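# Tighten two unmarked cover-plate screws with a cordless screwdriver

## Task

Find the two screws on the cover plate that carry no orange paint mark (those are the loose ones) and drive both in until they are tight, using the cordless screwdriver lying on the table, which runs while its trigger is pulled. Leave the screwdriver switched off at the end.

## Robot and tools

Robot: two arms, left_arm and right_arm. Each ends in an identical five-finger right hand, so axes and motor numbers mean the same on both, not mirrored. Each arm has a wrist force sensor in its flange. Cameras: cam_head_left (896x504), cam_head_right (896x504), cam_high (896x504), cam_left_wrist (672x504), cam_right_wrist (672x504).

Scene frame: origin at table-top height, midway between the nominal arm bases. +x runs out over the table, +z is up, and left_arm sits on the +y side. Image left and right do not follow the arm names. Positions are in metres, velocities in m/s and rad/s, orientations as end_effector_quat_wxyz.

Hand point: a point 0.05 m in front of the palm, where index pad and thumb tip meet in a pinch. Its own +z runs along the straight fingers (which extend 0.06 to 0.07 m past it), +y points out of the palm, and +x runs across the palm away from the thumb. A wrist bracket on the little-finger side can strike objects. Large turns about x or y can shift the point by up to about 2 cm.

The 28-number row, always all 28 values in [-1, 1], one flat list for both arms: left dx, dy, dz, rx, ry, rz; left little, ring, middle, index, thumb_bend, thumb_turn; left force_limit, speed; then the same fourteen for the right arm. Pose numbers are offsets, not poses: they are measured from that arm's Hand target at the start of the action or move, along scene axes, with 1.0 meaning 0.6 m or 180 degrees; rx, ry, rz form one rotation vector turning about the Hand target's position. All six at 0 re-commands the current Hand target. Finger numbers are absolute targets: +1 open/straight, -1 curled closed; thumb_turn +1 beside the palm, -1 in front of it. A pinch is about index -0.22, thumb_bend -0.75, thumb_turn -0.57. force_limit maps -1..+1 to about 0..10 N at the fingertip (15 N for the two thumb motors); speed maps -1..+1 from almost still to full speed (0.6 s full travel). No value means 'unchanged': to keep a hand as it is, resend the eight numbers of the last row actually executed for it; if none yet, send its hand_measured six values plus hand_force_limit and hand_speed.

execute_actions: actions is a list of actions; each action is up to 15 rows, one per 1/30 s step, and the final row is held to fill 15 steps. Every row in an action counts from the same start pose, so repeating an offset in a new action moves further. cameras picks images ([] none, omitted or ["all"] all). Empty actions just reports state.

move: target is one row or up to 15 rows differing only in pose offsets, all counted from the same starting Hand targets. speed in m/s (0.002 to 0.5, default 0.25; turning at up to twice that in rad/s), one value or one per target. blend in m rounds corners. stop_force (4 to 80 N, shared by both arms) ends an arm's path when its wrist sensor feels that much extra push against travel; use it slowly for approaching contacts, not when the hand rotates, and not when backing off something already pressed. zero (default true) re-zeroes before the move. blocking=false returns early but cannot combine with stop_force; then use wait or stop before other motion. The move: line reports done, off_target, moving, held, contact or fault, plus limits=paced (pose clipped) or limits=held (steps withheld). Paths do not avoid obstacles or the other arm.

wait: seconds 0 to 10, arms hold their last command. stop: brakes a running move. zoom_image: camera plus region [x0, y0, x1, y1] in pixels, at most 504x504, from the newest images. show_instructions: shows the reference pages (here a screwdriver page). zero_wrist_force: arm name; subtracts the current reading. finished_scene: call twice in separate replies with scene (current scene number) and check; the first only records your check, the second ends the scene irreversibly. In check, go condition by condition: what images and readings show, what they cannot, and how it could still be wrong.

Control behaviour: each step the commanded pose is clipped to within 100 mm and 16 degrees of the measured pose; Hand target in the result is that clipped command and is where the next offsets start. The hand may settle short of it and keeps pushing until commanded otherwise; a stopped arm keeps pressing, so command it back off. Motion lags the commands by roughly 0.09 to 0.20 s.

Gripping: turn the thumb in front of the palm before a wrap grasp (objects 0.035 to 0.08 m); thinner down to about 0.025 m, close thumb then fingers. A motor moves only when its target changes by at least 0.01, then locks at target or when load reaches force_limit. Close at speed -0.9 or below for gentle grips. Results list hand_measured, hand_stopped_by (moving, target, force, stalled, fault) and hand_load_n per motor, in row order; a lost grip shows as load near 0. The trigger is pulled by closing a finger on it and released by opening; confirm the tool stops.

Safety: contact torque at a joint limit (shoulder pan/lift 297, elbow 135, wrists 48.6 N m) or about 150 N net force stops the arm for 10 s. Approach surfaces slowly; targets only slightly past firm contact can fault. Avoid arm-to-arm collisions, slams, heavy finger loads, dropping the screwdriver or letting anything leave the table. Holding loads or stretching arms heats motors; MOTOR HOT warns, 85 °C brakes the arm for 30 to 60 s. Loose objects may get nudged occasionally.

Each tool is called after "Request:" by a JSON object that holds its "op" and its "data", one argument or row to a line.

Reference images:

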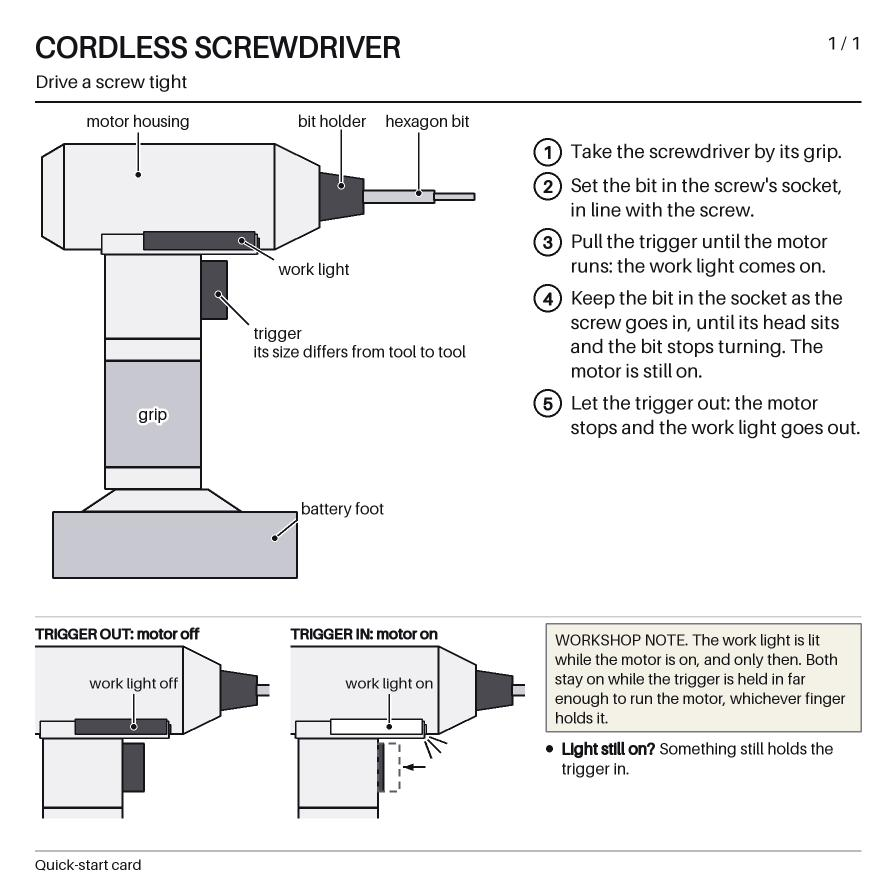

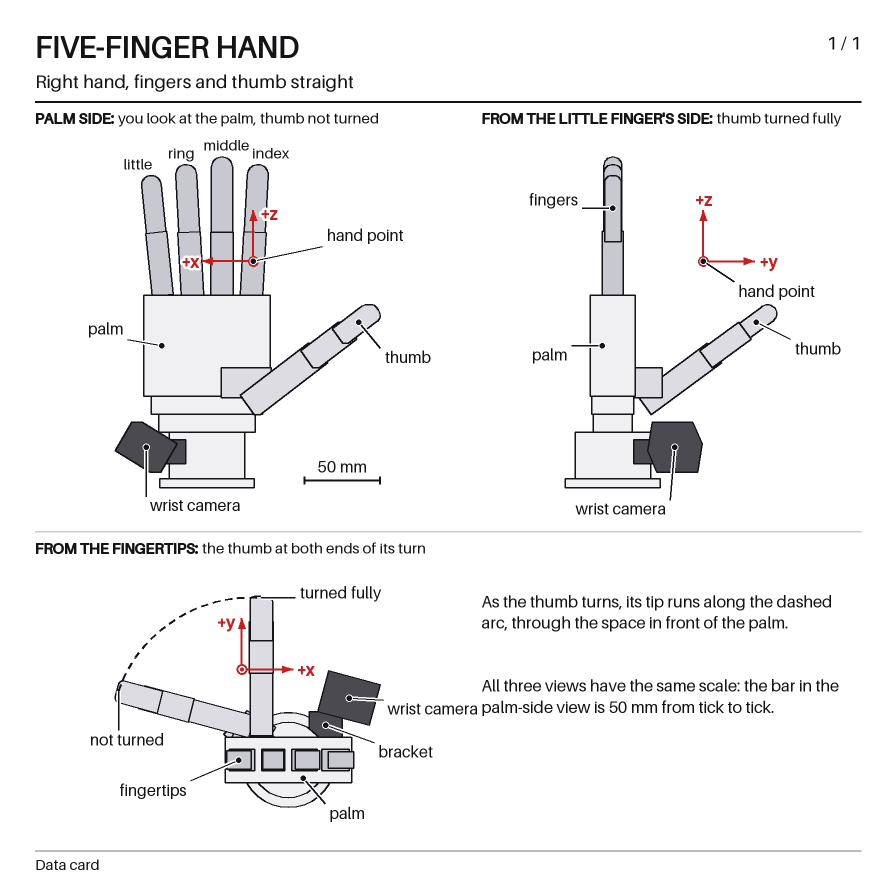

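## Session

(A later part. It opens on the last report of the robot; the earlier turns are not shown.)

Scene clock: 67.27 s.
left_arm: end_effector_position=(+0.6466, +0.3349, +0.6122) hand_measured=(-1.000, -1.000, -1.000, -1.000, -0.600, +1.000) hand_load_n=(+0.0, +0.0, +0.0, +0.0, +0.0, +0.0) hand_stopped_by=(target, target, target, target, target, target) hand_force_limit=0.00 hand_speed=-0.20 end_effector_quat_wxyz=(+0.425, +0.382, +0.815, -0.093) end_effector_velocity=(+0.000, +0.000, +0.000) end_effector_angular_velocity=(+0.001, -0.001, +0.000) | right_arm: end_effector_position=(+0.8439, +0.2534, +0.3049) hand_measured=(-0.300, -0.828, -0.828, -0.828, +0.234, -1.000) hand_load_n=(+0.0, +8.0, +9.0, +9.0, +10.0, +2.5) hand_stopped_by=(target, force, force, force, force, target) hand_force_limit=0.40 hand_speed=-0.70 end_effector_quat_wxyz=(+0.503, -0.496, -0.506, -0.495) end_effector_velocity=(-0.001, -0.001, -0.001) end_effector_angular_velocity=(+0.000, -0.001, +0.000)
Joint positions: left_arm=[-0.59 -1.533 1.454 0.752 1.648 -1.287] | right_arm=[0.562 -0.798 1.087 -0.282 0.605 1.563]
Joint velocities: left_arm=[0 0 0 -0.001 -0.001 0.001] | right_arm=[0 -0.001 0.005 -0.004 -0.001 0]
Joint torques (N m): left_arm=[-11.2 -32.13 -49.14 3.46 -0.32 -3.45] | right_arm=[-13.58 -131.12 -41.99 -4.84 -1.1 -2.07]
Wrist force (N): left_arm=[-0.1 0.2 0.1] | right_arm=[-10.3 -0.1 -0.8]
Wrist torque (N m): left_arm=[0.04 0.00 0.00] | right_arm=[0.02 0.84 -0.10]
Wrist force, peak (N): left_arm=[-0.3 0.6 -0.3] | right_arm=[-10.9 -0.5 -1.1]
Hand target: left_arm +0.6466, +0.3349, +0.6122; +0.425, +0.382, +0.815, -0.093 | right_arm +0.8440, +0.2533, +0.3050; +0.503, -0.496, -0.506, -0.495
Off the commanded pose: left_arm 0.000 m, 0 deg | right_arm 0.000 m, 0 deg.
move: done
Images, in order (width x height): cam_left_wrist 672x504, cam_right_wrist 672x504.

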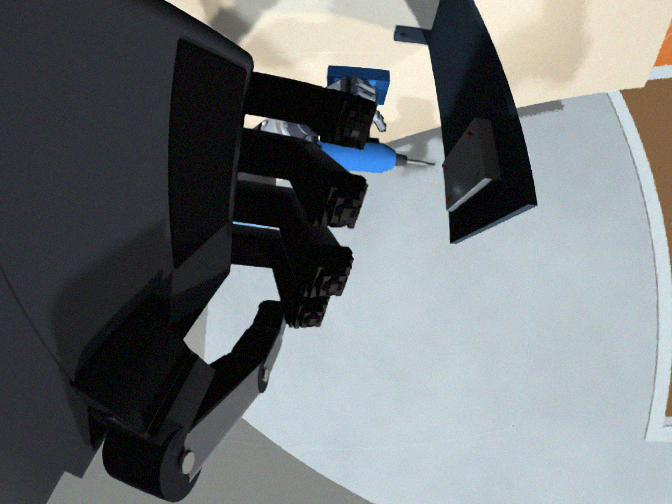

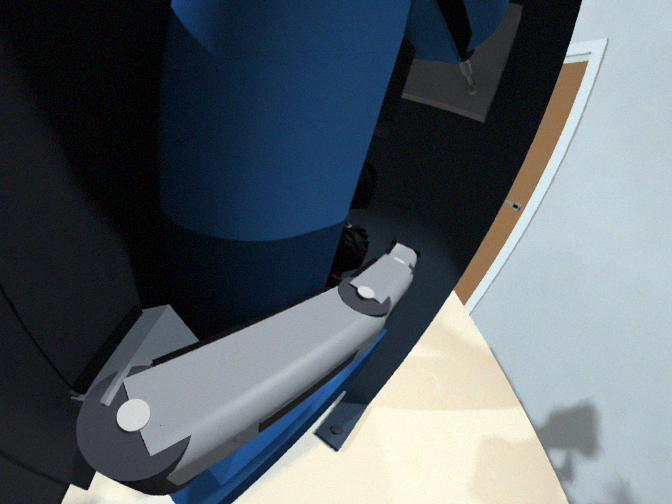

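Request:
{"op": "move", "data": {
  "target": [0,0,0,0,0,0,-1,-1,-1,-1,-0.6,1,0,-0.2,0.0059,0.0081,0,0,0,0,-0.98,-0.95,-0.95,-0.95,-0.45,-1,1,-0.7],
  "speed": 0.02,
  "cameras": ["cam_left_wrist","cam_right_wrist"]
}}

Request:
{"op": "zoom_image", "data": {
  "camera": "cam_left_wrist",
  "region": [420, 140, 470, 190]
}}

Request:
{"op": "zoom_image", "data": {
  "camera": "cam_right_wrist",
  "region": [440, 50, 500, 110]
}}

Scene clock: 68.63 s.
left_arm: end_effector_position=(+0.6466, +0.3349, +0.6122) hand_measured=(-1.000, -1.000, -1.000, -1.000, -0.600, +1.000) hand_load_n=(+0.5, +0.0, +0.0, +0.0, +0.0, +0.0) hand_stopped_by=(target, target, target, target, target, target) hand_force_limit=0.00 hand_speed=-0.20 end_effector_quat_wxyz=(+0.425, +0.382, +0.815, -0.093) end_effector_velocity=(+0.000, -0.001, +0.000) end_effector_angular_velocity=(+0.000, +0.001, -0.001) | right_arm: end_effector_position=(+0.8476, +0.2582, +0.3050) hand_measured=(-0.696, -0.828, -0.828, -0.828, +0.234, -1.000) hand_load_n=(+10.5, +7.5, +9.0, +9.0, +10.0, +3.0) hand_stopped_by=(force, force, force, force, force, target) hand_force_limit=1.00 hand_speed=-0.70 end_effector_quat_wxyz=(+0.503, -0.496, -0.506, -0.495) end_effector_velocity=(+0.000, +0.000, +0.001) end_effector_angular_velocity=(+0.001, -0.001, +0.000)
Joint positions: left_arm=[-0.59 -1.533 1.454 0.752 1.648 -1.287] | right_arm=[0.564 -0.787 1.068 -0.274 0.607 1.563]
Joint velocities: left_arm=[-0.001 0 0 0 0 0] | right_arm=[0 -0.001 0 0 0 0]
Joint torques (N m): left_arm=[-10.58 -30.49 -48.06 3.12 -0.08 -3.36] | right_arm=[8.02 -132.13 -42.43 -5.52 0.04 -0.63]
Wrist force (N): left_arm=[-0.5 0.3 0.1] | right_arm=[-10.2 0.2 -0.7]
Wrist torque (N m): left_arm=[0.05 0.05 -0.02] | right_arm=[0.04 0.82 -0.08]
Wrist force, peak (N): left_arm=[-0.1 0.7 -0.2] | right_arm=[-11.0 -0.1 -1.1]
Hand target: left_arm +0.6466, +0.3349, +0.6122; +0.425, +0.382, +0.815, -0.093 | right_arm +0.8476, +0.2582, +0.3050; +0.503, -0.496, -0.506, -0.495
Off the commanded pose: left_arm 0.000 m, 0 deg | right_arm 0.000 m, 0 deg.
move: done
Images, in order (width x height): cam_left_wrist 672x504, cam_right_wrist 672x504.

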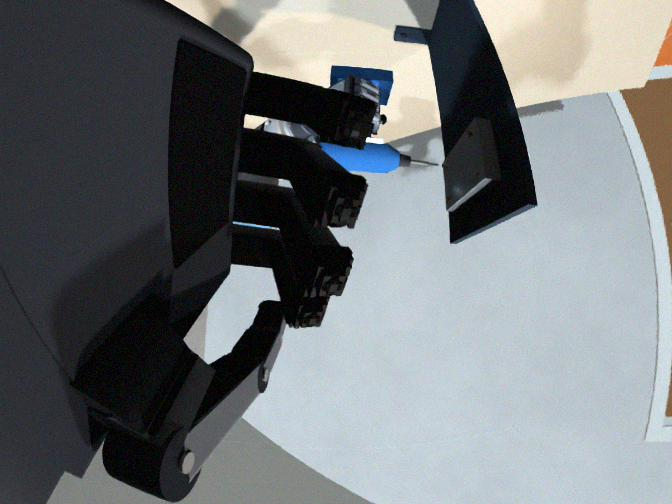

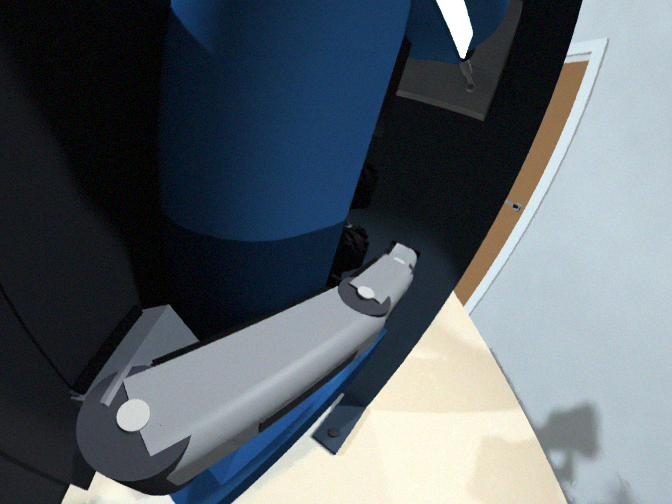

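Scaled by 10.080 from the camera's 672x504 image, which has a finer 960x720 frame.

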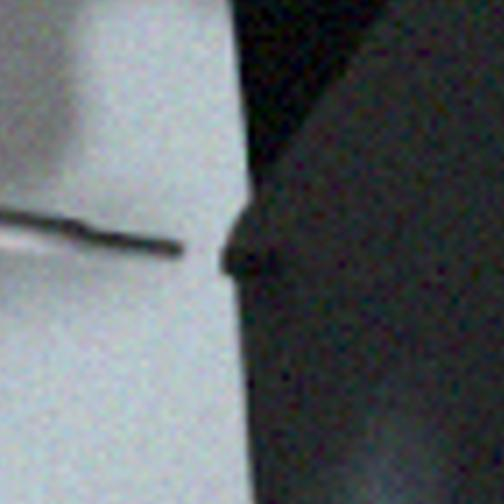

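Scaled by 8.400 from the camera's 672x504 image, which has a finer 960x720 frame.

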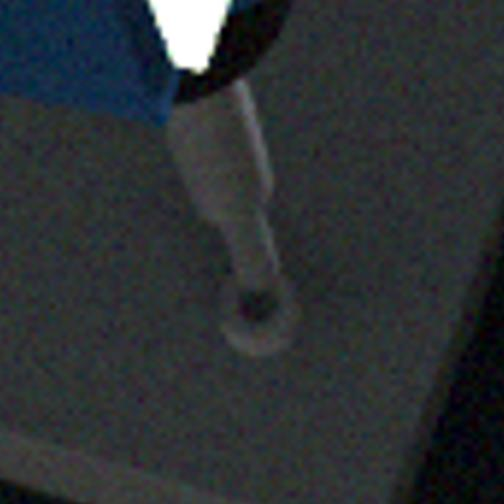

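Request:
{"op": "move", "data": {
  "target": [0,0,0,0,0,0,-1,-1,-1,-1,-0.6,1,0,-0.2,0.0147,0.0221,-0.0003,0,0,0,-0.98,-0.95,-0.95,-0.95,-0.45,-1,1,-0.7],
  "speed": 0.004,
  "stop_force": 6,
  "cameras": ["cam_left_wrist","cam_right_wrist"]
}}

Request:
{"op": "zoom_image", "data": {
  "camera": "cam_left_wrist",
  "region": [420, 140, 470, 190]
}}

Request:
{"op": "zoom_image", "data": {
  "camera": "cam_right_wrist",
  "region": [440, 50, 500, 110]
}}

Scene clock: 72.93 s.
left_arm: end_effector_position=(+0.6466, +0.3349, +0.6122) hand_measured=(-1.000, -1.000, -1.000, -1.000, -0.600, +1.000) hand_load_n=(+0.0, +0.0, +0.0, +0.0, +0.0, +0.0) hand_stopped_by=(target, target, target, target, target, target) hand_force_limit=0.00 hand_speed=-0.20 end_effector_quat_wxyz=(+0.425, +0.382, +0.815, -0.093) end_effector_velocity=(+0.000, -0.002, +0.000) end_effector_angular_velocity=(+0.000, +0.001, -0.002) | right_arm: end_effector_position=(+0.8543, +0.2685, +0.3049) hand_measured=(-0.696, -0.828, -0.828, -0.828, +0.234, -1.000) hand_load_n=(+11.0, +7.0, +8.5, +9.5, +10.0, +3.0) hand_stopped_by=(force, force, force, force, force, target) hand_force_limit=1.00 hand_speed=-0.70 end_effector_quat_wxyz=(+0.503, -0.496, -0.506, -0.495) end_effector_velocity=(+0.000, +0.000, -0.001) end_effector_angular_velocity=(-0.001, +0.001, -0.001)
Joint positions: left_arm=[-0.59 -1.533 1.454 0.752 1.648 -1.287] | right_arm=[0.568 -0.765 1.028 -0.257 0.611 1.563]
Joint velocities: left_arm=[-0.002 0 0 0 0 -0.001] | right_arm=[0 0.001 0 0.001 0.001 0]
Joint torques (N m): left_arm=[-10.08 -38.78 -47.73 1.8 -0.29 -2.87] | right_arm=[-9.22 -133.95 -42 -3.96 -0.71 0.03]
Wrist force (N): left_arm=[0.0 0.0 -0.2] | right_arm=[-8.5 2.9 0.4]
Wrist torque (N m): left_arm=[0.03 -0.01 0.00] | right_arm=[0.09 -0.03 -0.42]
Wrist force, peak (N): left_arm=[-0.5 0.6 0.0] | right_arm=[-10.1 -3.9 -6.0]
Hand target: left_arm +0.6466, +0.3349, +0.6122; +0.425, +0.382, +0.815, -0.093 | right_arm +0.8544, +0.2684, +0.3049; +0.503, -0.496, -0.506, -0.495
Off the commanded pose: left_arm 0.000 m, 0 deg | right_arm 0.004 m, 0 deg.
move: contact (right_arm)
Images, in order (width x height): cam_left_wrist 672x504, cam_right_wrist 672x504.

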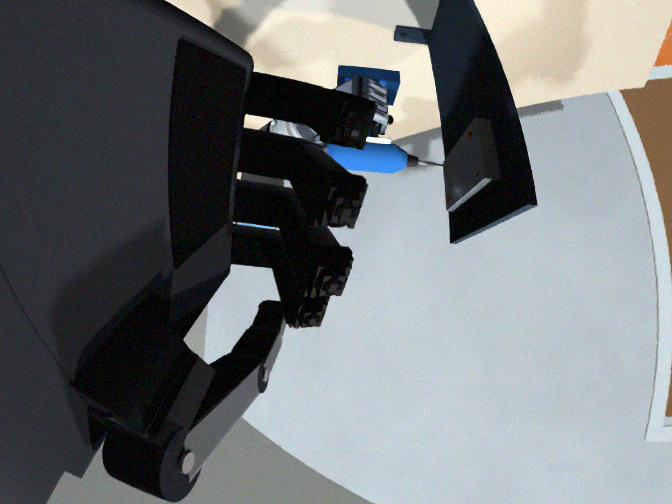

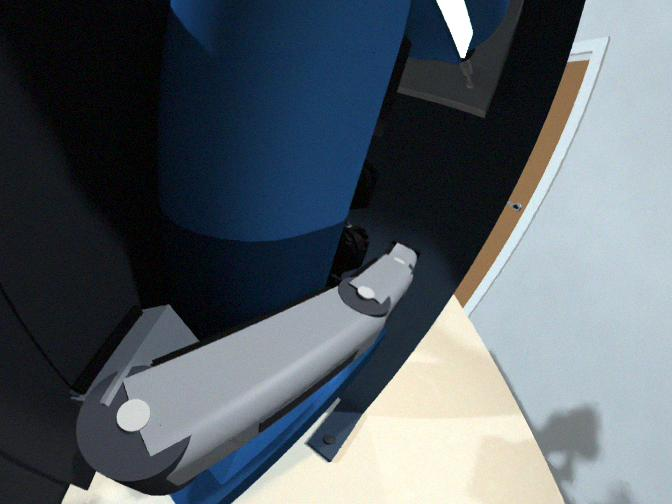

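Scaled by 10.080 from the camera's 672x504 image, which has a finer 960x720 frame.

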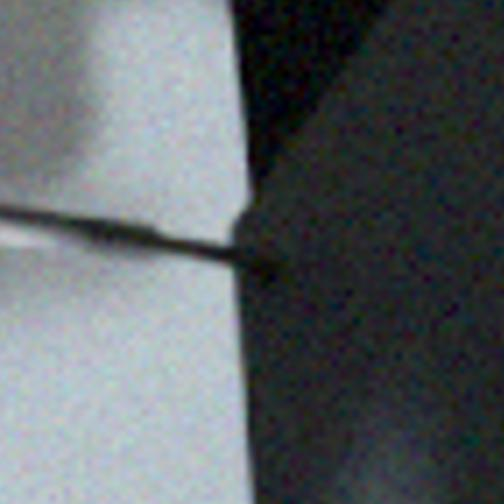

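Scaled by 8.400 from the camera's 672x504 image, which has a finer 960x720 frame.

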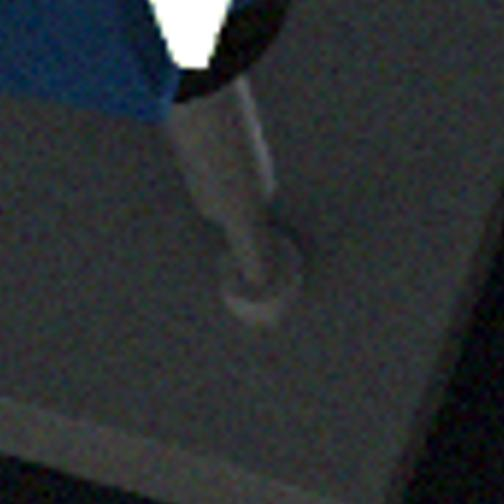

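Request:
{"op": "move", "data": {
  "target": [0,0,0,0,0,0,-1,-1,-1,-1,-0.6,1,0,-0.2,0.0059,0.0081,0,0,0,0,-0.98,-0.95,-0.95,-0.95,-0.45,-1,1,-0.7],
  "speed": 0.004,
  "stop_force": 12,
  "cameras": ["cam_left_wrist","cam_right_wrist"]
}}

Request:
{"op": "zoom_image", "data": {
  "camera": "cam_left_wrist",
  "region": [420, 140, 470, 190]
}}

Request:
{"op": "zoom_image", "data": {
  "camera": "cam_right_wrist",
  "region": [455, 55, 485, 85]
}}

Request:
{"op": "wait", "data": {
  "seconds": 0.3,
  "cameras": ["cam_left_wrist","cam_right_wrist"]
}}

Request:
{"op": "zoom_image", "data": {
  "camera": "cam_right_wrist",
  "region": [455, 55, 485, 85]
}}

Scene clock: 74.07 s.
left_arm: end_effector_position=(+0.6466, +0.3349, +0.6122) hand_measured=(-1.000, -1.000, -1.000, -1.000, -0.600, +1.000) hand_load_n=(+0.0, +0.0, +0.0, +0.0, +0.0, +0.0) hand_stopped_by=(target, target, target, target, target, target) hand_force_limit=0.00 hand_speed=-0.20 end_effector_quat_wxyz=(+0.425, +0.382, +0.815, -0.093) end_effector_velocity=(+0.000, +0.000, +0.000) end_effector_angular_velocity=(-0.001, +0.000, +0.000) | right_arm: end_effector_position=(+0.8545, +0.2685, +0.3049) hand_measured=(-0.696, -0.828, -0.828, -0.828, +0.234, -1.000) hand_load_n=(+10.5, +7.0, +8.5, +9.5, +10.0, +3.5) hand_stopped_by=(force, force, force, force, force, target) hand_force_limit=1.00 hand_speed=-0.70 end_effector_quat_wxyz=(+0.503, -0.496, -0.506, -0.495) end_effector_velocity=(+0.000, +0.000, -0.001) end_effector_angular_velocity=(+0.000, +0.000, -0.001)
Joint positions: left_arm=[-0.59 -1.533 1.454 0.752 1.648 -1.287] | right_arm=[0.568 -0.765 1.027 -0.256 0.611 1.563]
Joint velocities: left_arm=[-0.001 -0.001 0 0 0 -0.001] | right_arm=[0 0 0 0 0 0]
Joint torques (N m): left_arm=[-10.85 -36.88 -46.96 2.34 -0.05 -3.37] | right_arm=[-5.64 -134.49 -45.46 -5.72 1.52 0.06]
Wrist force (N): left_arm=[-0.3 0.3 0.0] | right_arm=[-10.5 -4.8 -7.8]
Wrist torque (N m): left_arm=[0.06 0.02 -0.01] | right_arm=[0.04 0.71 -1.14]
Wrist force, peak (N): left_arm=[-0.5 0.5 0.3] | right_arm=[-12.3 -11.4 -14.7]
Hand target: left_arm +0.6466, +0.3349, +0.6122; +0.425, +0.382, +0.815, -0.093 | right_arm +0.8545, +0.2685, +0.3049; +0.503, -0.496, -0.506, -0.495
Off the commanded pose: left_arm 0.000 m, 0 deg | right_arm 0.006 m, 0 deg.
move: contact (right_arm)
Images, in order (width x height): cam_left_wrist 672x504, cam_right_wrist 672x504.

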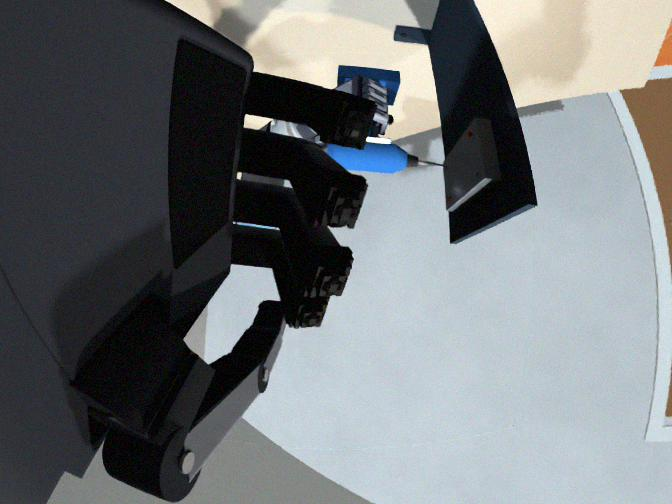

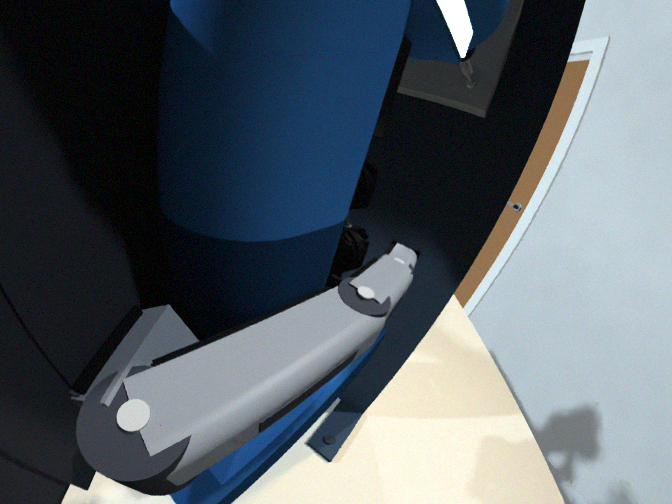

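Scaled by 10.080 from the camera's 672x504 image, which has a finer 960x720 frame.

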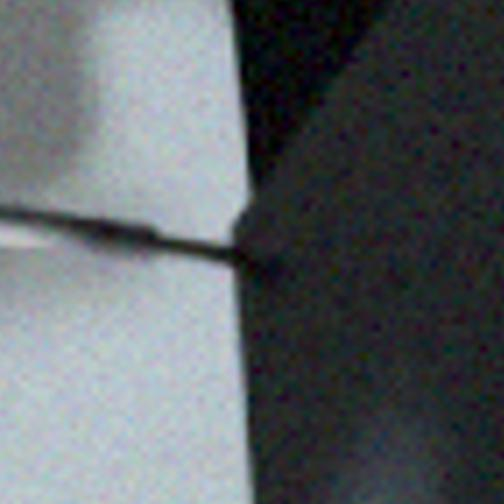

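Scaled by 16.800 from the camera's 672x504 image, which has a finer 960x720 frame.

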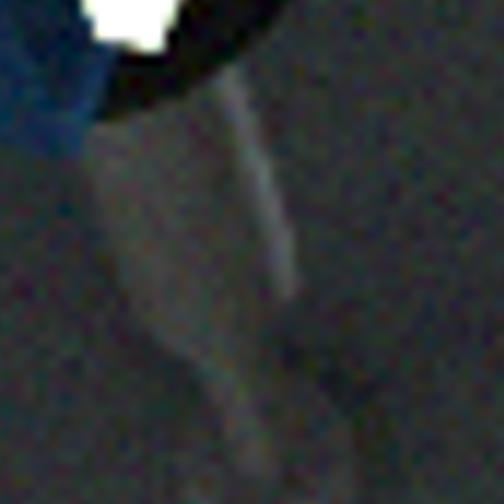

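Scene clock: 74.37 s.
left_arm: end_effector_position=(+0.6466, +0.3349, +0.6122) hand_measured=(-1.000, -1.000, -1.000, -1.000, -0.600, +1.000) hand_load_n=(+0.0, +0.0, +0.0, +0.0, +0.0, -0.5) hand_stopped_by=(target, target, target, target, target, target) hand_force_limit=0.00 hand_speed=-0.20 end_effector_quat_wxyz=(+0.425, +0.382, +0.815, -0.093) end_effector_velocity=(+0.000, +0.000, -0.001) end_effector_angular_velocity=(-0.001, +0.001, +0.001) | right_arm: end_effector_position=(+0.8545, +0.2685, +0.3049) hand_measured=(-0.696, -0.828, -0.828, -0.828, +0.234, -1.000) hand_load_n=(+10.5, +7.0, +8.5, +9.5, +10.0, +3.0) hand_stopped_by=(force, force, force, force, force, target) hand_force_limit=1.00 hand_speed=-0.70 end_effector_quat_wxyz=(+0.503, -0.496, -0.506, -0.495) end_effector_velocity=(+0.000, +0.000, -0.001) end_effector_angular_velocity=(-0.001, +0.001, +0.000)
Joint positions: left_arm=[-0.59 -1.533 1.454 0.752 1.648 -1.287] | right_arm=[0.568 -0.765 1.027 -0.256 0.611 1.563]
Joint velocities: left_arm=[0 0.001 0 0 0 -0.002] | right_arm=[0 0.001 0 0.001 0 0]
Joint torques (N m): left_arm=[-10.81 -38.34 -47.88 2.73 0.13 -3.5] | right_arm=[-5.16 -133.83 -46.16 -5.53 1.51 0.13]
Wrist force (N): left_arm=[-0.1 0.4 0.1] | right_arm=[-10.8 -4.4 -7.5]
Wrist torque (N m): left_arm=[0.07 0.00 0.01] | right_arm=[0.05 0.73 -1.13]
Wrist force, peak (N): left_arm=[-0.2 0.4 -0.4] | right_arm=[-10.6 -4.7 -8.0]
Hand target: left_arm +0.6466, +0.3349, +0.6122; +0.425, +0.382, +0.815, -0.093 | right_arm +0.8545, +0.2685, +0.3049; +0.503, -0.496, -0.506, -0.495
Off the commanded pose: left_arm 0.000 m, 0 deg | right_arm 0.006 m, 0 deg.
wait: 0.30 s; at rest by 0.17 s
Images, in order (width x height): cam_left_wrist 672x504, cam_right_wrist 672x504.

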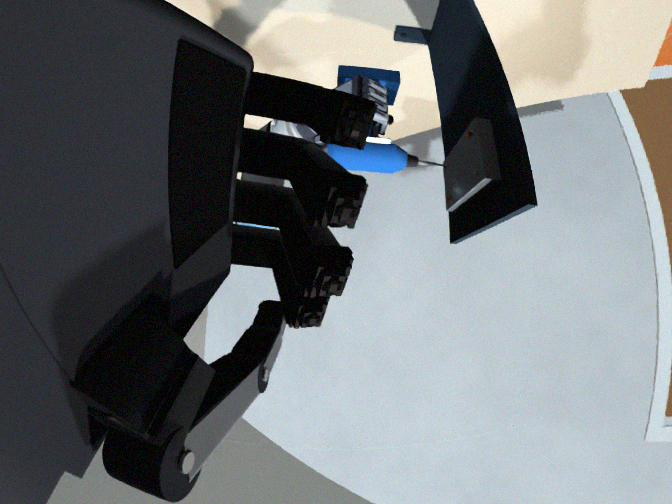

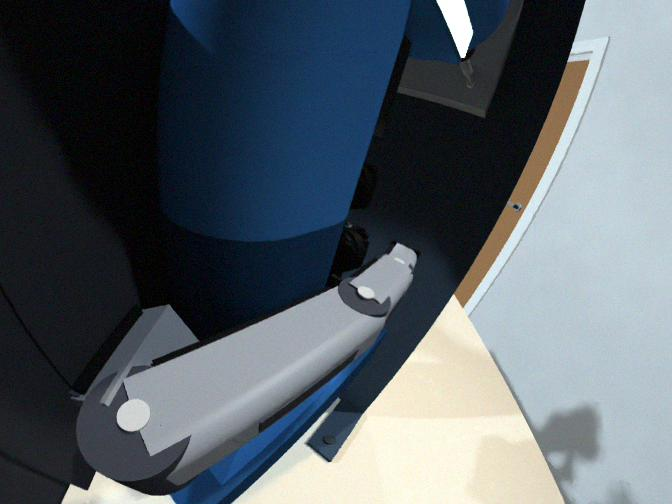

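Scaled by 16.800 from the camera's 672x504 image, which has a finer 960x720 frame.

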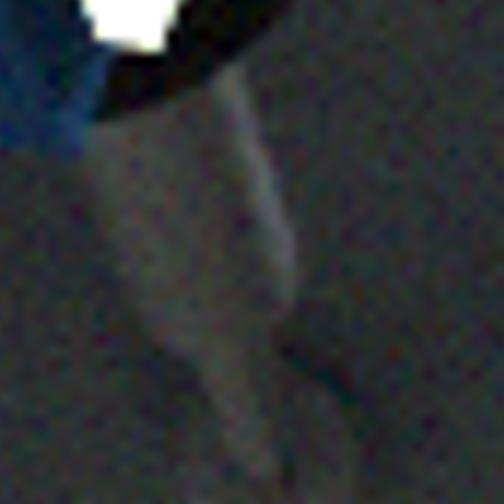

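Request:
{"op": "move", "data": {
  "target": [0,0,0,0,0,0,-1,-1,-1,-1,-0.6,1,0,-0.2,0,0,0,0,0,0,-0.3,-0.95,-0.95,-0.95,-0.45,-1,0.4,-0.7],
  "speed": 0.02,
  "cameras": []
}}

Request:
{"op": "move", "data": {
  "target": [0,0,0,0,0,0,-1,-1,-1,-1,-0.6,1,0,-0.2,-0.0686,-0.0943,0,0,0,0,-0.3,-0.95,-0.95,-0.95,-0.45,-1,0.4,-0.7],
  "speed": 0.08,
  "cameras": ["cam_left_wrist","cam_right_wrist"]
}}

Request:
{"op": "zoom_image", "data": {
  "camera": "cam_left_wrist",
  "region": [430, 110, 510, 220]
}}

Request:
{"op": "zoom_image", "data": {
  "camera": "cam_right_wrist",
  "region": [400, 40, 560, 170]
}}

Scene clock: 75.63 s.
left_arm: end_effector_position=(+0.6466, +0.3349, +0.6122) hand_measured=(-1.000, -1.000, -1.000, -1.000, -0.600, +1.000) hand_load_n=(+0.0, +0.0, +0.0, +0.5, +0.0, +0.0) hand_stopped_by=(target, target, target, target, target, target) hand_force_limit=0.00 hand_speed=-0.20 end_effector_quat_wxyz=(+0.425, +0.382, +0.815, -0.093) end_effector_velocity=(+0.000, +0.000, +0.000) end_effector_angular_velocity=(+0.000, +0.000, +0.001) | right_arm: end_effector_position=(+0.8545, +0.2685, +0.3049) hand_measured=(-0.300, -0.828, -0.828, -0.828, +0.234, -1.000) hand_load_n=(+0.0, +7.5, +9.0, +9.5, +10.0, +3.5) hand_stopped_by=(target, force, force, force, force, target) hand_force_limit=0.40 hand_speed=-0.70 end_effector_quat_wxyz=(+0.503, -0.496, -0.506, -0.495) end_effector_velocity=(+0.000, +0.000, +0.000) end_effector_angular_velocity=(+0.001, -0.001, +0.000)
Joint positions: left_arm=[-0.59 -1.533 1.454 0.752 1.648 -1.287] | right_arm=[0.568 -0.765 1.027 -0.256 0.611 1.563]
Joint velocities: left_arm=[-0.001 0 0 0 -0.001 -0.001] | right_arm=[0 0 0 -0.001 0 0]
Joint torques (N m): left_arm=[-14.64 -38.07 -46.47 2.49 -0.76 -3.48] | right_arm=[-4.74 -133.22 -48.6 -4.27 1.58 0.21]
Wrist force (N): left_arm=[-0.4 0.4 0.0] | right_arm=[-8.2 1.5 -0.8]
Wrist torque (N m): left_arm=[0.06 0.04 -0.01] | right_arm=[0.08 0.59 0.10]
Wrist force, peak (N): left_arm=[-0.6 0.5 0.3] | right_arm=[-11.8 -3.6 -8.7]
Hand target: left_arm +0.6466, +0.3349, +0.6122; +0.425, +0.382, +0.815, -0.093 | right_arm +0.8545, +0.2685, +0.3049; +0.503, -0.496, -0.506, -0.495
Off the commanded pose: left_arm 0.000 m, 0 deg | right_arm 0.000 m, 0 deg.
move: done
No camera images: "cameras" was empty.

Scene clock: 76.93 s.
left_arm: end_effector_position=(+0.6466, +0.3349, +0.6122) hand_measured=(-1.000, -1.000, -1.000, -1.000, -0.600, +1.000) hand_load_n=(+0.0, +0.0, +0.0, +0.0, +0.0, +0.0) hand_stopped_by=(target, target, target, target, target, target) hand_force_limit=0.00 hand_speed=-0.20 end_effector_quat_wxyz=(+0.425, +0.382, +0.815, -0.093) end_effector_velocity=(+0.000, +0.000, +0.000) end_effector_angular_velocity=(+0.001, -0.001, -0.001) | right_arm: end_effector_position=(+0.8134, +0.2118, +0.3049) hand_measured=(-0.300, -0.828, -0.828, -0.828, +0.234, -1.000) hand_load_n=(+0.0, +7.5, +9.0, +9.5, +9.5, +3.5) hand_stopped_by=(target, force, force, force, force, target) hand_force_limit=0.40 hand_speed=-0.70 end_effector_quat_wxyz=(+0.503, -0.496, -0.506, -0.496) end_effector_velocity=(+0.000, +0.000, +0.001) end_effector_angular_velocity=(+0.000, -0.001, +0.000)
Joint positions: left_arm=[-0.59 -1.533 1.454 0.752 1.648 -1.287] | right_arm=[0.544 -0.886 1.241 -0.349 0.588 1.563]
Joint velocities: left_arm=[0 0 0 0 0 0.002] | right_arm=[0 -0.001 0 0 0.001 0]
Joint torques (N m): left_arm=[-11.76 -37.65 -45.78 1.92 -0.28 -2.99] | right_arm=[13.99 -116.86 -43.85 -0.8 1.75 1.04]
Wrist force (N): left_arm=[-0.4 0.1 -0.2] | right_arm=[-9.0 1.1 -0.5]
Wrist torque (N m): left_arm=[0.04 0.06 -0.02] | right_arm=[0.18 0.61 0.03]
Wrist force, peak (N): left_arm=[-0.7 0.2 -0.2] | right_arm=[-9.3 1.1 -0.8]
Hand target: left_arm +0.6466, +0.3349, +0.6122; +0.425, +0.382, +0.815, -0.093 | right_arm +0.8133, +0.2119, +0.3048; +0.503, -0.496, -0.506, -0.495
Off the commanded pose: left_arm 0.000 m, 0 deg | right_arm 0.000 m, 0 deg.
move: done
Images, in order (width x height): cam_left_wrist 672x504, cam_right_wrist 672x504.

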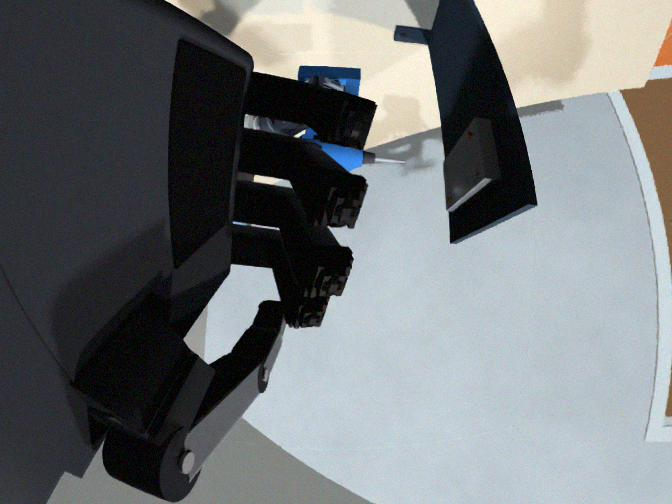

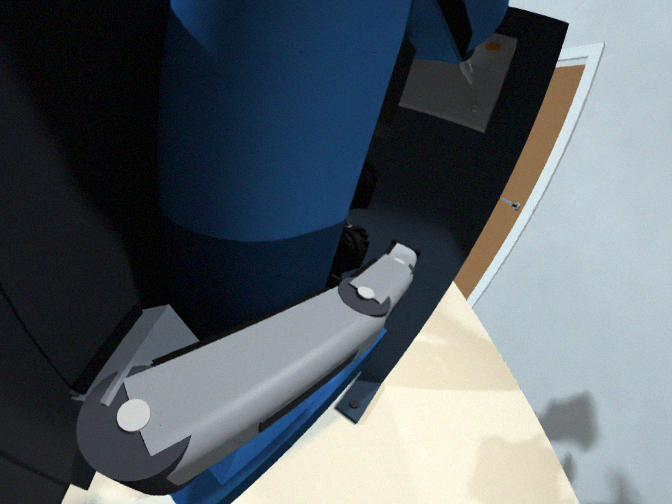

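Scaled by 4.582 from the camera's 672x504 image, which has a finer 960x720 frame.

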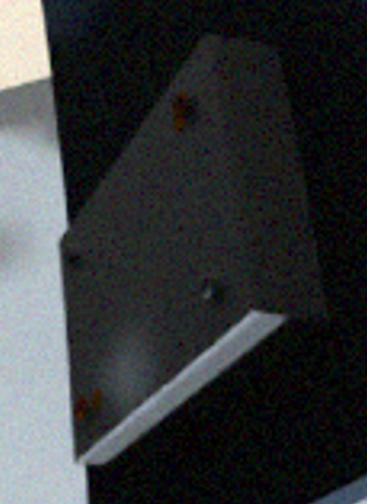

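Scaled by 3.150 from the camera's 672x504 image, which has a finer 960x720 frame.

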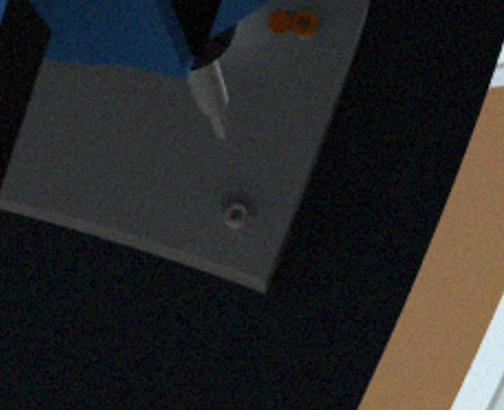

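Request:
{"op": "zoom_image", "data": {
  "camera": "cam_left_wrist",
  "region": [450, 150, 490, 190]
}}

Request:
{"op": "zoom_image", "data": {
  "camera": "cam_left_wrist",
  "region": [430, 180, 470, 220]
}}

Request:
{"op": "zoom_image", "data": {
  "camera": "cam_left_wrist",
  "region": [450, 115, 490, 155]
}}

Request:
{"op": "zoom_image", "data": {
  "camera": "cam_left_wrist",
  "region": [430, 145, 470, 185]
}}

Scaled by 12.600 from the camera's 672x504 image, which has a finer 960x720 frame.

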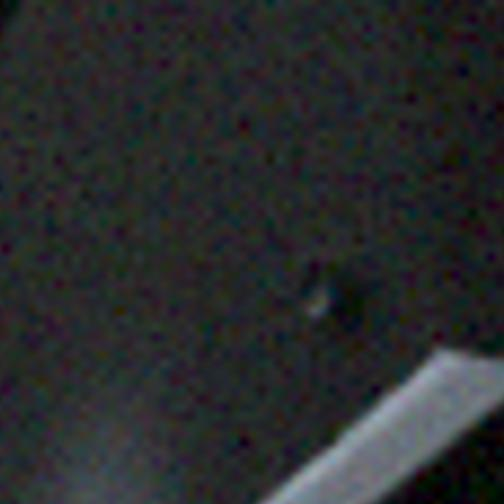

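Scaled by 12.600 from the camera's 672x504 image, which has a finer 960x720 frame.

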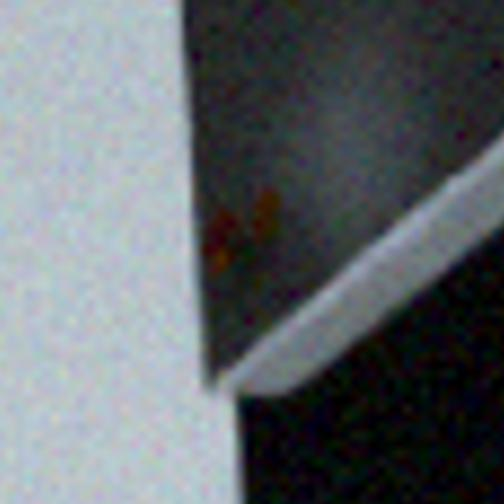

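Scaled by 12.600 from the camera's 672x504 image, which has a finer 960x720 frame.

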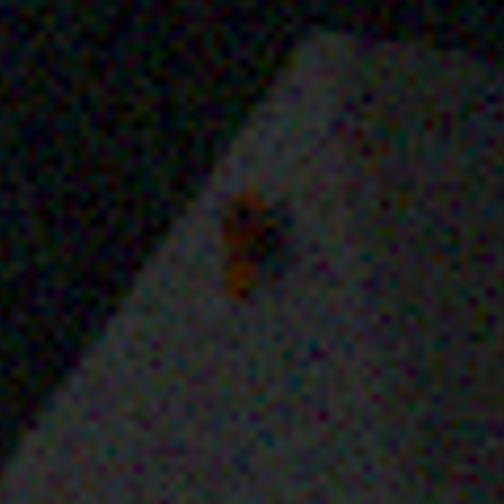

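Scaled by 12.600 from the camera's 672x504 image, which has a finer 960x720 frame.

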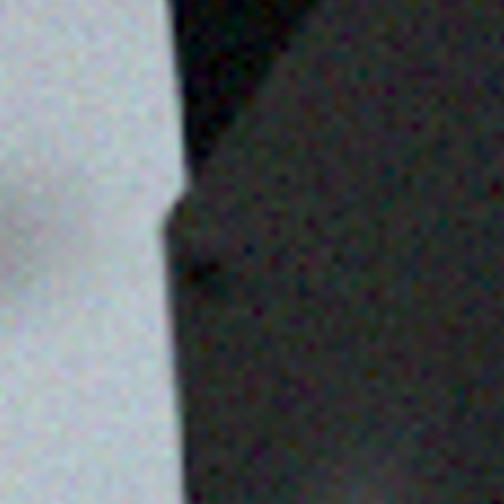

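Request:
{"op": "move", "data": {
  "target": [
    [0,0,0,0,0,0,-1,-1,-1,-1,-0.6,1,0,-0.2,-0.1057,-0.253,-0.05,0,0,0,-0.3,-0.95,-0.95,-0.95,-0.45,-1,0.4,-0.7],
    [0,0,0,0,0,0,-1,-1,-1,-1,-0.6,1,0,-0.2,-0.1057,-0.253,-0.375,0,0,0,-0.3,-0.95,-0.95,-0.95,-0.45,-1,0.4,-0.7]
  ],
  "speed": 0.12,
  "blend": [0.03,0],
  "cameras": ["cam_high","cam_right_wrist"]
}}

Request:
{"op": "move", "data": {
  "target": [0,0,0,0,0,0,-1,-1,-1,-1,-0.6,1,0,-0.2,0,0,-0.05,0,0,0,-0.3,-0.95,-0.95,-0.95,-0.45,-1,0.4,-0.7],
  "speed": 0.01,
  "stop_force": 5,
  "cameras": ["cam_head_right","cam_right_wrist"]
}}

Scene clock: 80.77 s.
left_arm: end_effector_position=(+0.6466, +0.3349, +0.6122) hand_measured=(-1.000, -1.000, -1.000, -1.000, -0.600, +1.000) hand_load_n=(+0.0, +0.0, +0.0, +0.0, +0.0, +0.0) hand_stopped_by=(target, target, target, target, target, target) hand_force_limit=0.00 hand_speed=-0.20 end_effector_quat_wxyz=(+0.425, +0.382, +0.815, -0.093) end_effector_velocity=(+0.000, +0.000, +0.000) end_effector_angular_velocity=(+0.000, +0.001, +0.000) | right_arm: end_effector_position=(+0.7497, +0.0601, +0.0800) hand_measured=(-0.300, -0.828, -0.828, -0.828, +0.234, -1.000) hand_load_n=(+0.0, +7.5, +9.0, +9.5, +10.0, +3.5) hand_stopped_by=(target, force, force, force, force, target) hand_force_limit=0.40 hand_speed=-0.70 end_effector_quat_wxyz=(+0.503, -0.496, -0.506, -0.495) end_effector_velocity=(+0.000, +0.000, +0.002) end_effector_angular_velocity=(+0.000, +0.000, +0.000)
Joint positions: left_arm=[-0.59 -1.533 1.454 0.752 1.648 -1.287] | right_arm=[0.431 -0.887 1.723 -0.829 0.474 1.562]
Joint velocities: left_arm=[-0.001 0 0 0.001 0 -0.001] | right_arm=[0 -0.002 -0.001 0.003 0 0]
Joint torques (N m): left_arm=[-9.84 -41.93 -46.57 1.8 -0.1 -2.98] | right_arm=[13.76 -105.73 -40.45 -0.27 2.31 0.83]
Wrist force (N): left_arm=[0.0 -0.3 0.2] | right_arm=[-8.4 0.8 -0.1]
Wrist torque (N m): left_arm=[-0.05 -0.02 -0.01] | right_arm=[0.11 0.53 0.05]
Wrist force, peak (N): left_arm=[-0.9 0.2 0.4] | right_arm=[-11.6 0.6 -0.9]
Hand target: left_arm +0.6466, +0.3349, +0.6122; +0.425, +0.382, +0.815, -0.093 | right_arm +0.7498, +0.0602, +0.0800; +0.503, -0.496, -0.506, -0.495
Off the commanded pose: left_arm 0.000 m, 0 deg | right_arm 0.000 m, 0 deg.
move: done
Images, in order (width x height): cam_high 896x504, cam_right_wrist 672x504.

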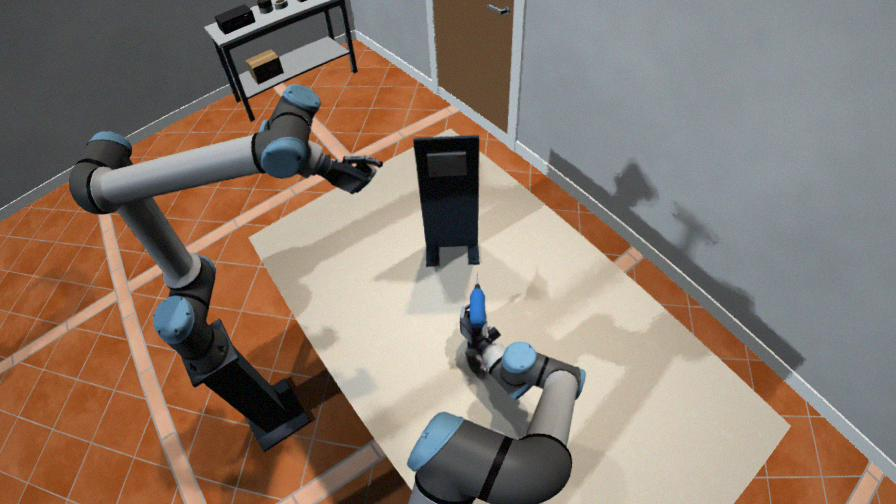

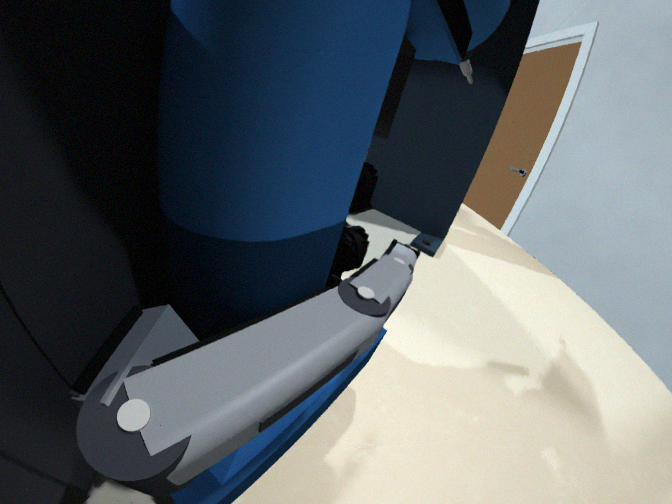

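Scene clock: 83.70 s.
left_arm: end_effector_position=(+0.6466, +0.3349, +0.6122) hand_measured=(-1.000, -1.000, -1.000, -1.000, -0.600, +1.000) hand_load_n=(+0.0, +0.0, +0.0, +0.0, +0.0, -0.5) hand_stopped_by=(target, target, target, target, target, target) hand_force_limit=0.00 hand_speed=-0.20 end_effector_quat_wxyz=(+0.425, +0.382, +0.815, -0.093) end_effector_velocity=(+0.000, -0.001, -0.001) end_effector_angular_velocity=(+0.000, +0.001, +0.000) | right_arm: end_effector_position=(+0.7498, +0.0602, +0.0613) hand_measured=(-0.300, -0.828, -0.828, -0.828, +0.234, -1.000) hand_load_n=(+0.0, +8.0, +9.0, +9.5, +10.0, +3.5) hand_stopped_by=(target, force, force, force, force, target) hand_force_limit=0.40 hand_speed=-0.70 end_effector_quat_wxyz=(+0.503, -0.496, -0.506, -0.495) end_effector_velocity=(+0.000, +0.000, +0.000) end_effector_angular_velocity=(+0.000, +0.000, +0.000)
Joint positions: left_arm=[-0.59 -1.533 1.454 0.752 1.648 -1.287] | right_arm=[0.431 -0.863 1.725 -0.854 0.474 1.562]
Joint velocities: left_arm=[-0.001 0.001 0 0 0 -0.001] | right_arm=[0 0 0 0 0 0]
Joint torques (N m): left_arm=[-8.63 -43.09 -45.39 1.71 -0.52 -3.06] | right_arm=[11.77 -109.47 -34.65 -0.98 1.29 -1.37]
Wrist force (N): left_arm=[-0.2 0.2 0.0] | right_arm=[-8.8 1.0 -0.6]
Wrist torque (N m): left_arm=[0.04 0.02 -0.01] | right_arm=[0.17 0.60 0.02]
Wrist force, peak (N): left_arm=[-0.8 -0.3 0.0] | right_arm=[-9.3 0.8 -0.4]
Hand target: left_arm +0.6466, +0.3349, +0.6122; +0.425, +0.382, +0.815, -0.093 | right_arm +0.7498, +0.0602, +0.0613; +0.503, -0.496, -0.506, -0.495
Off the commanded pose: left_arm 0.000 m, 0 deg | right_arm 0.011 m, 0 deg.
move: contact (right_arm)
Images, in order (width x height): cam_head_right 896x504, cam_right_wrist 672x504.

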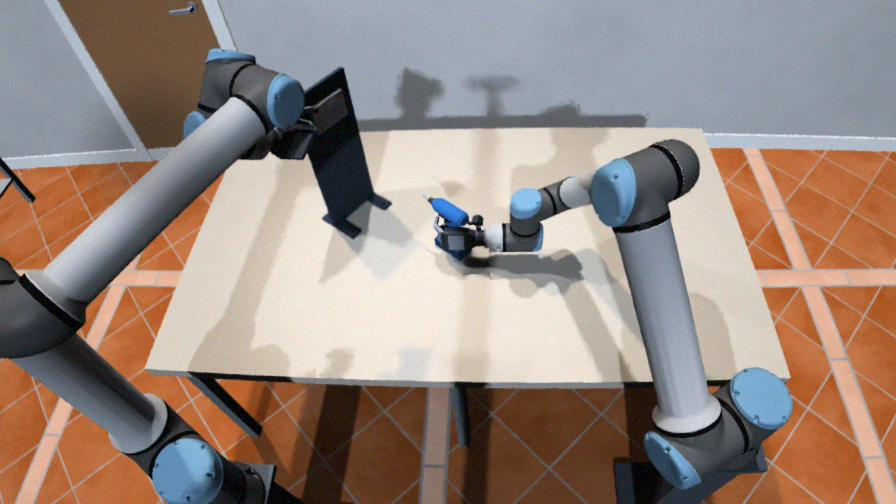

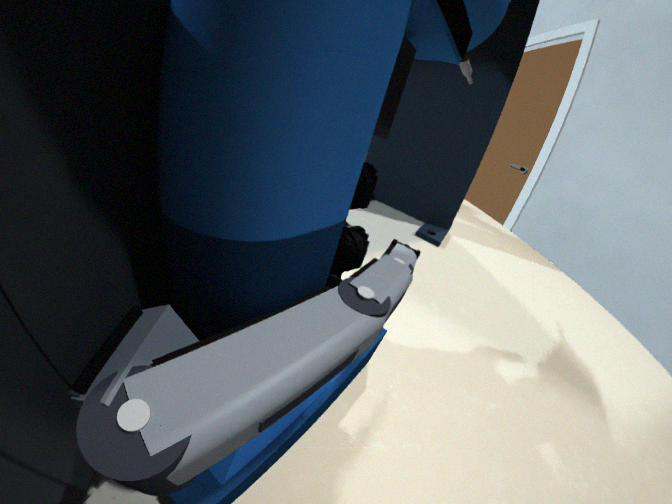

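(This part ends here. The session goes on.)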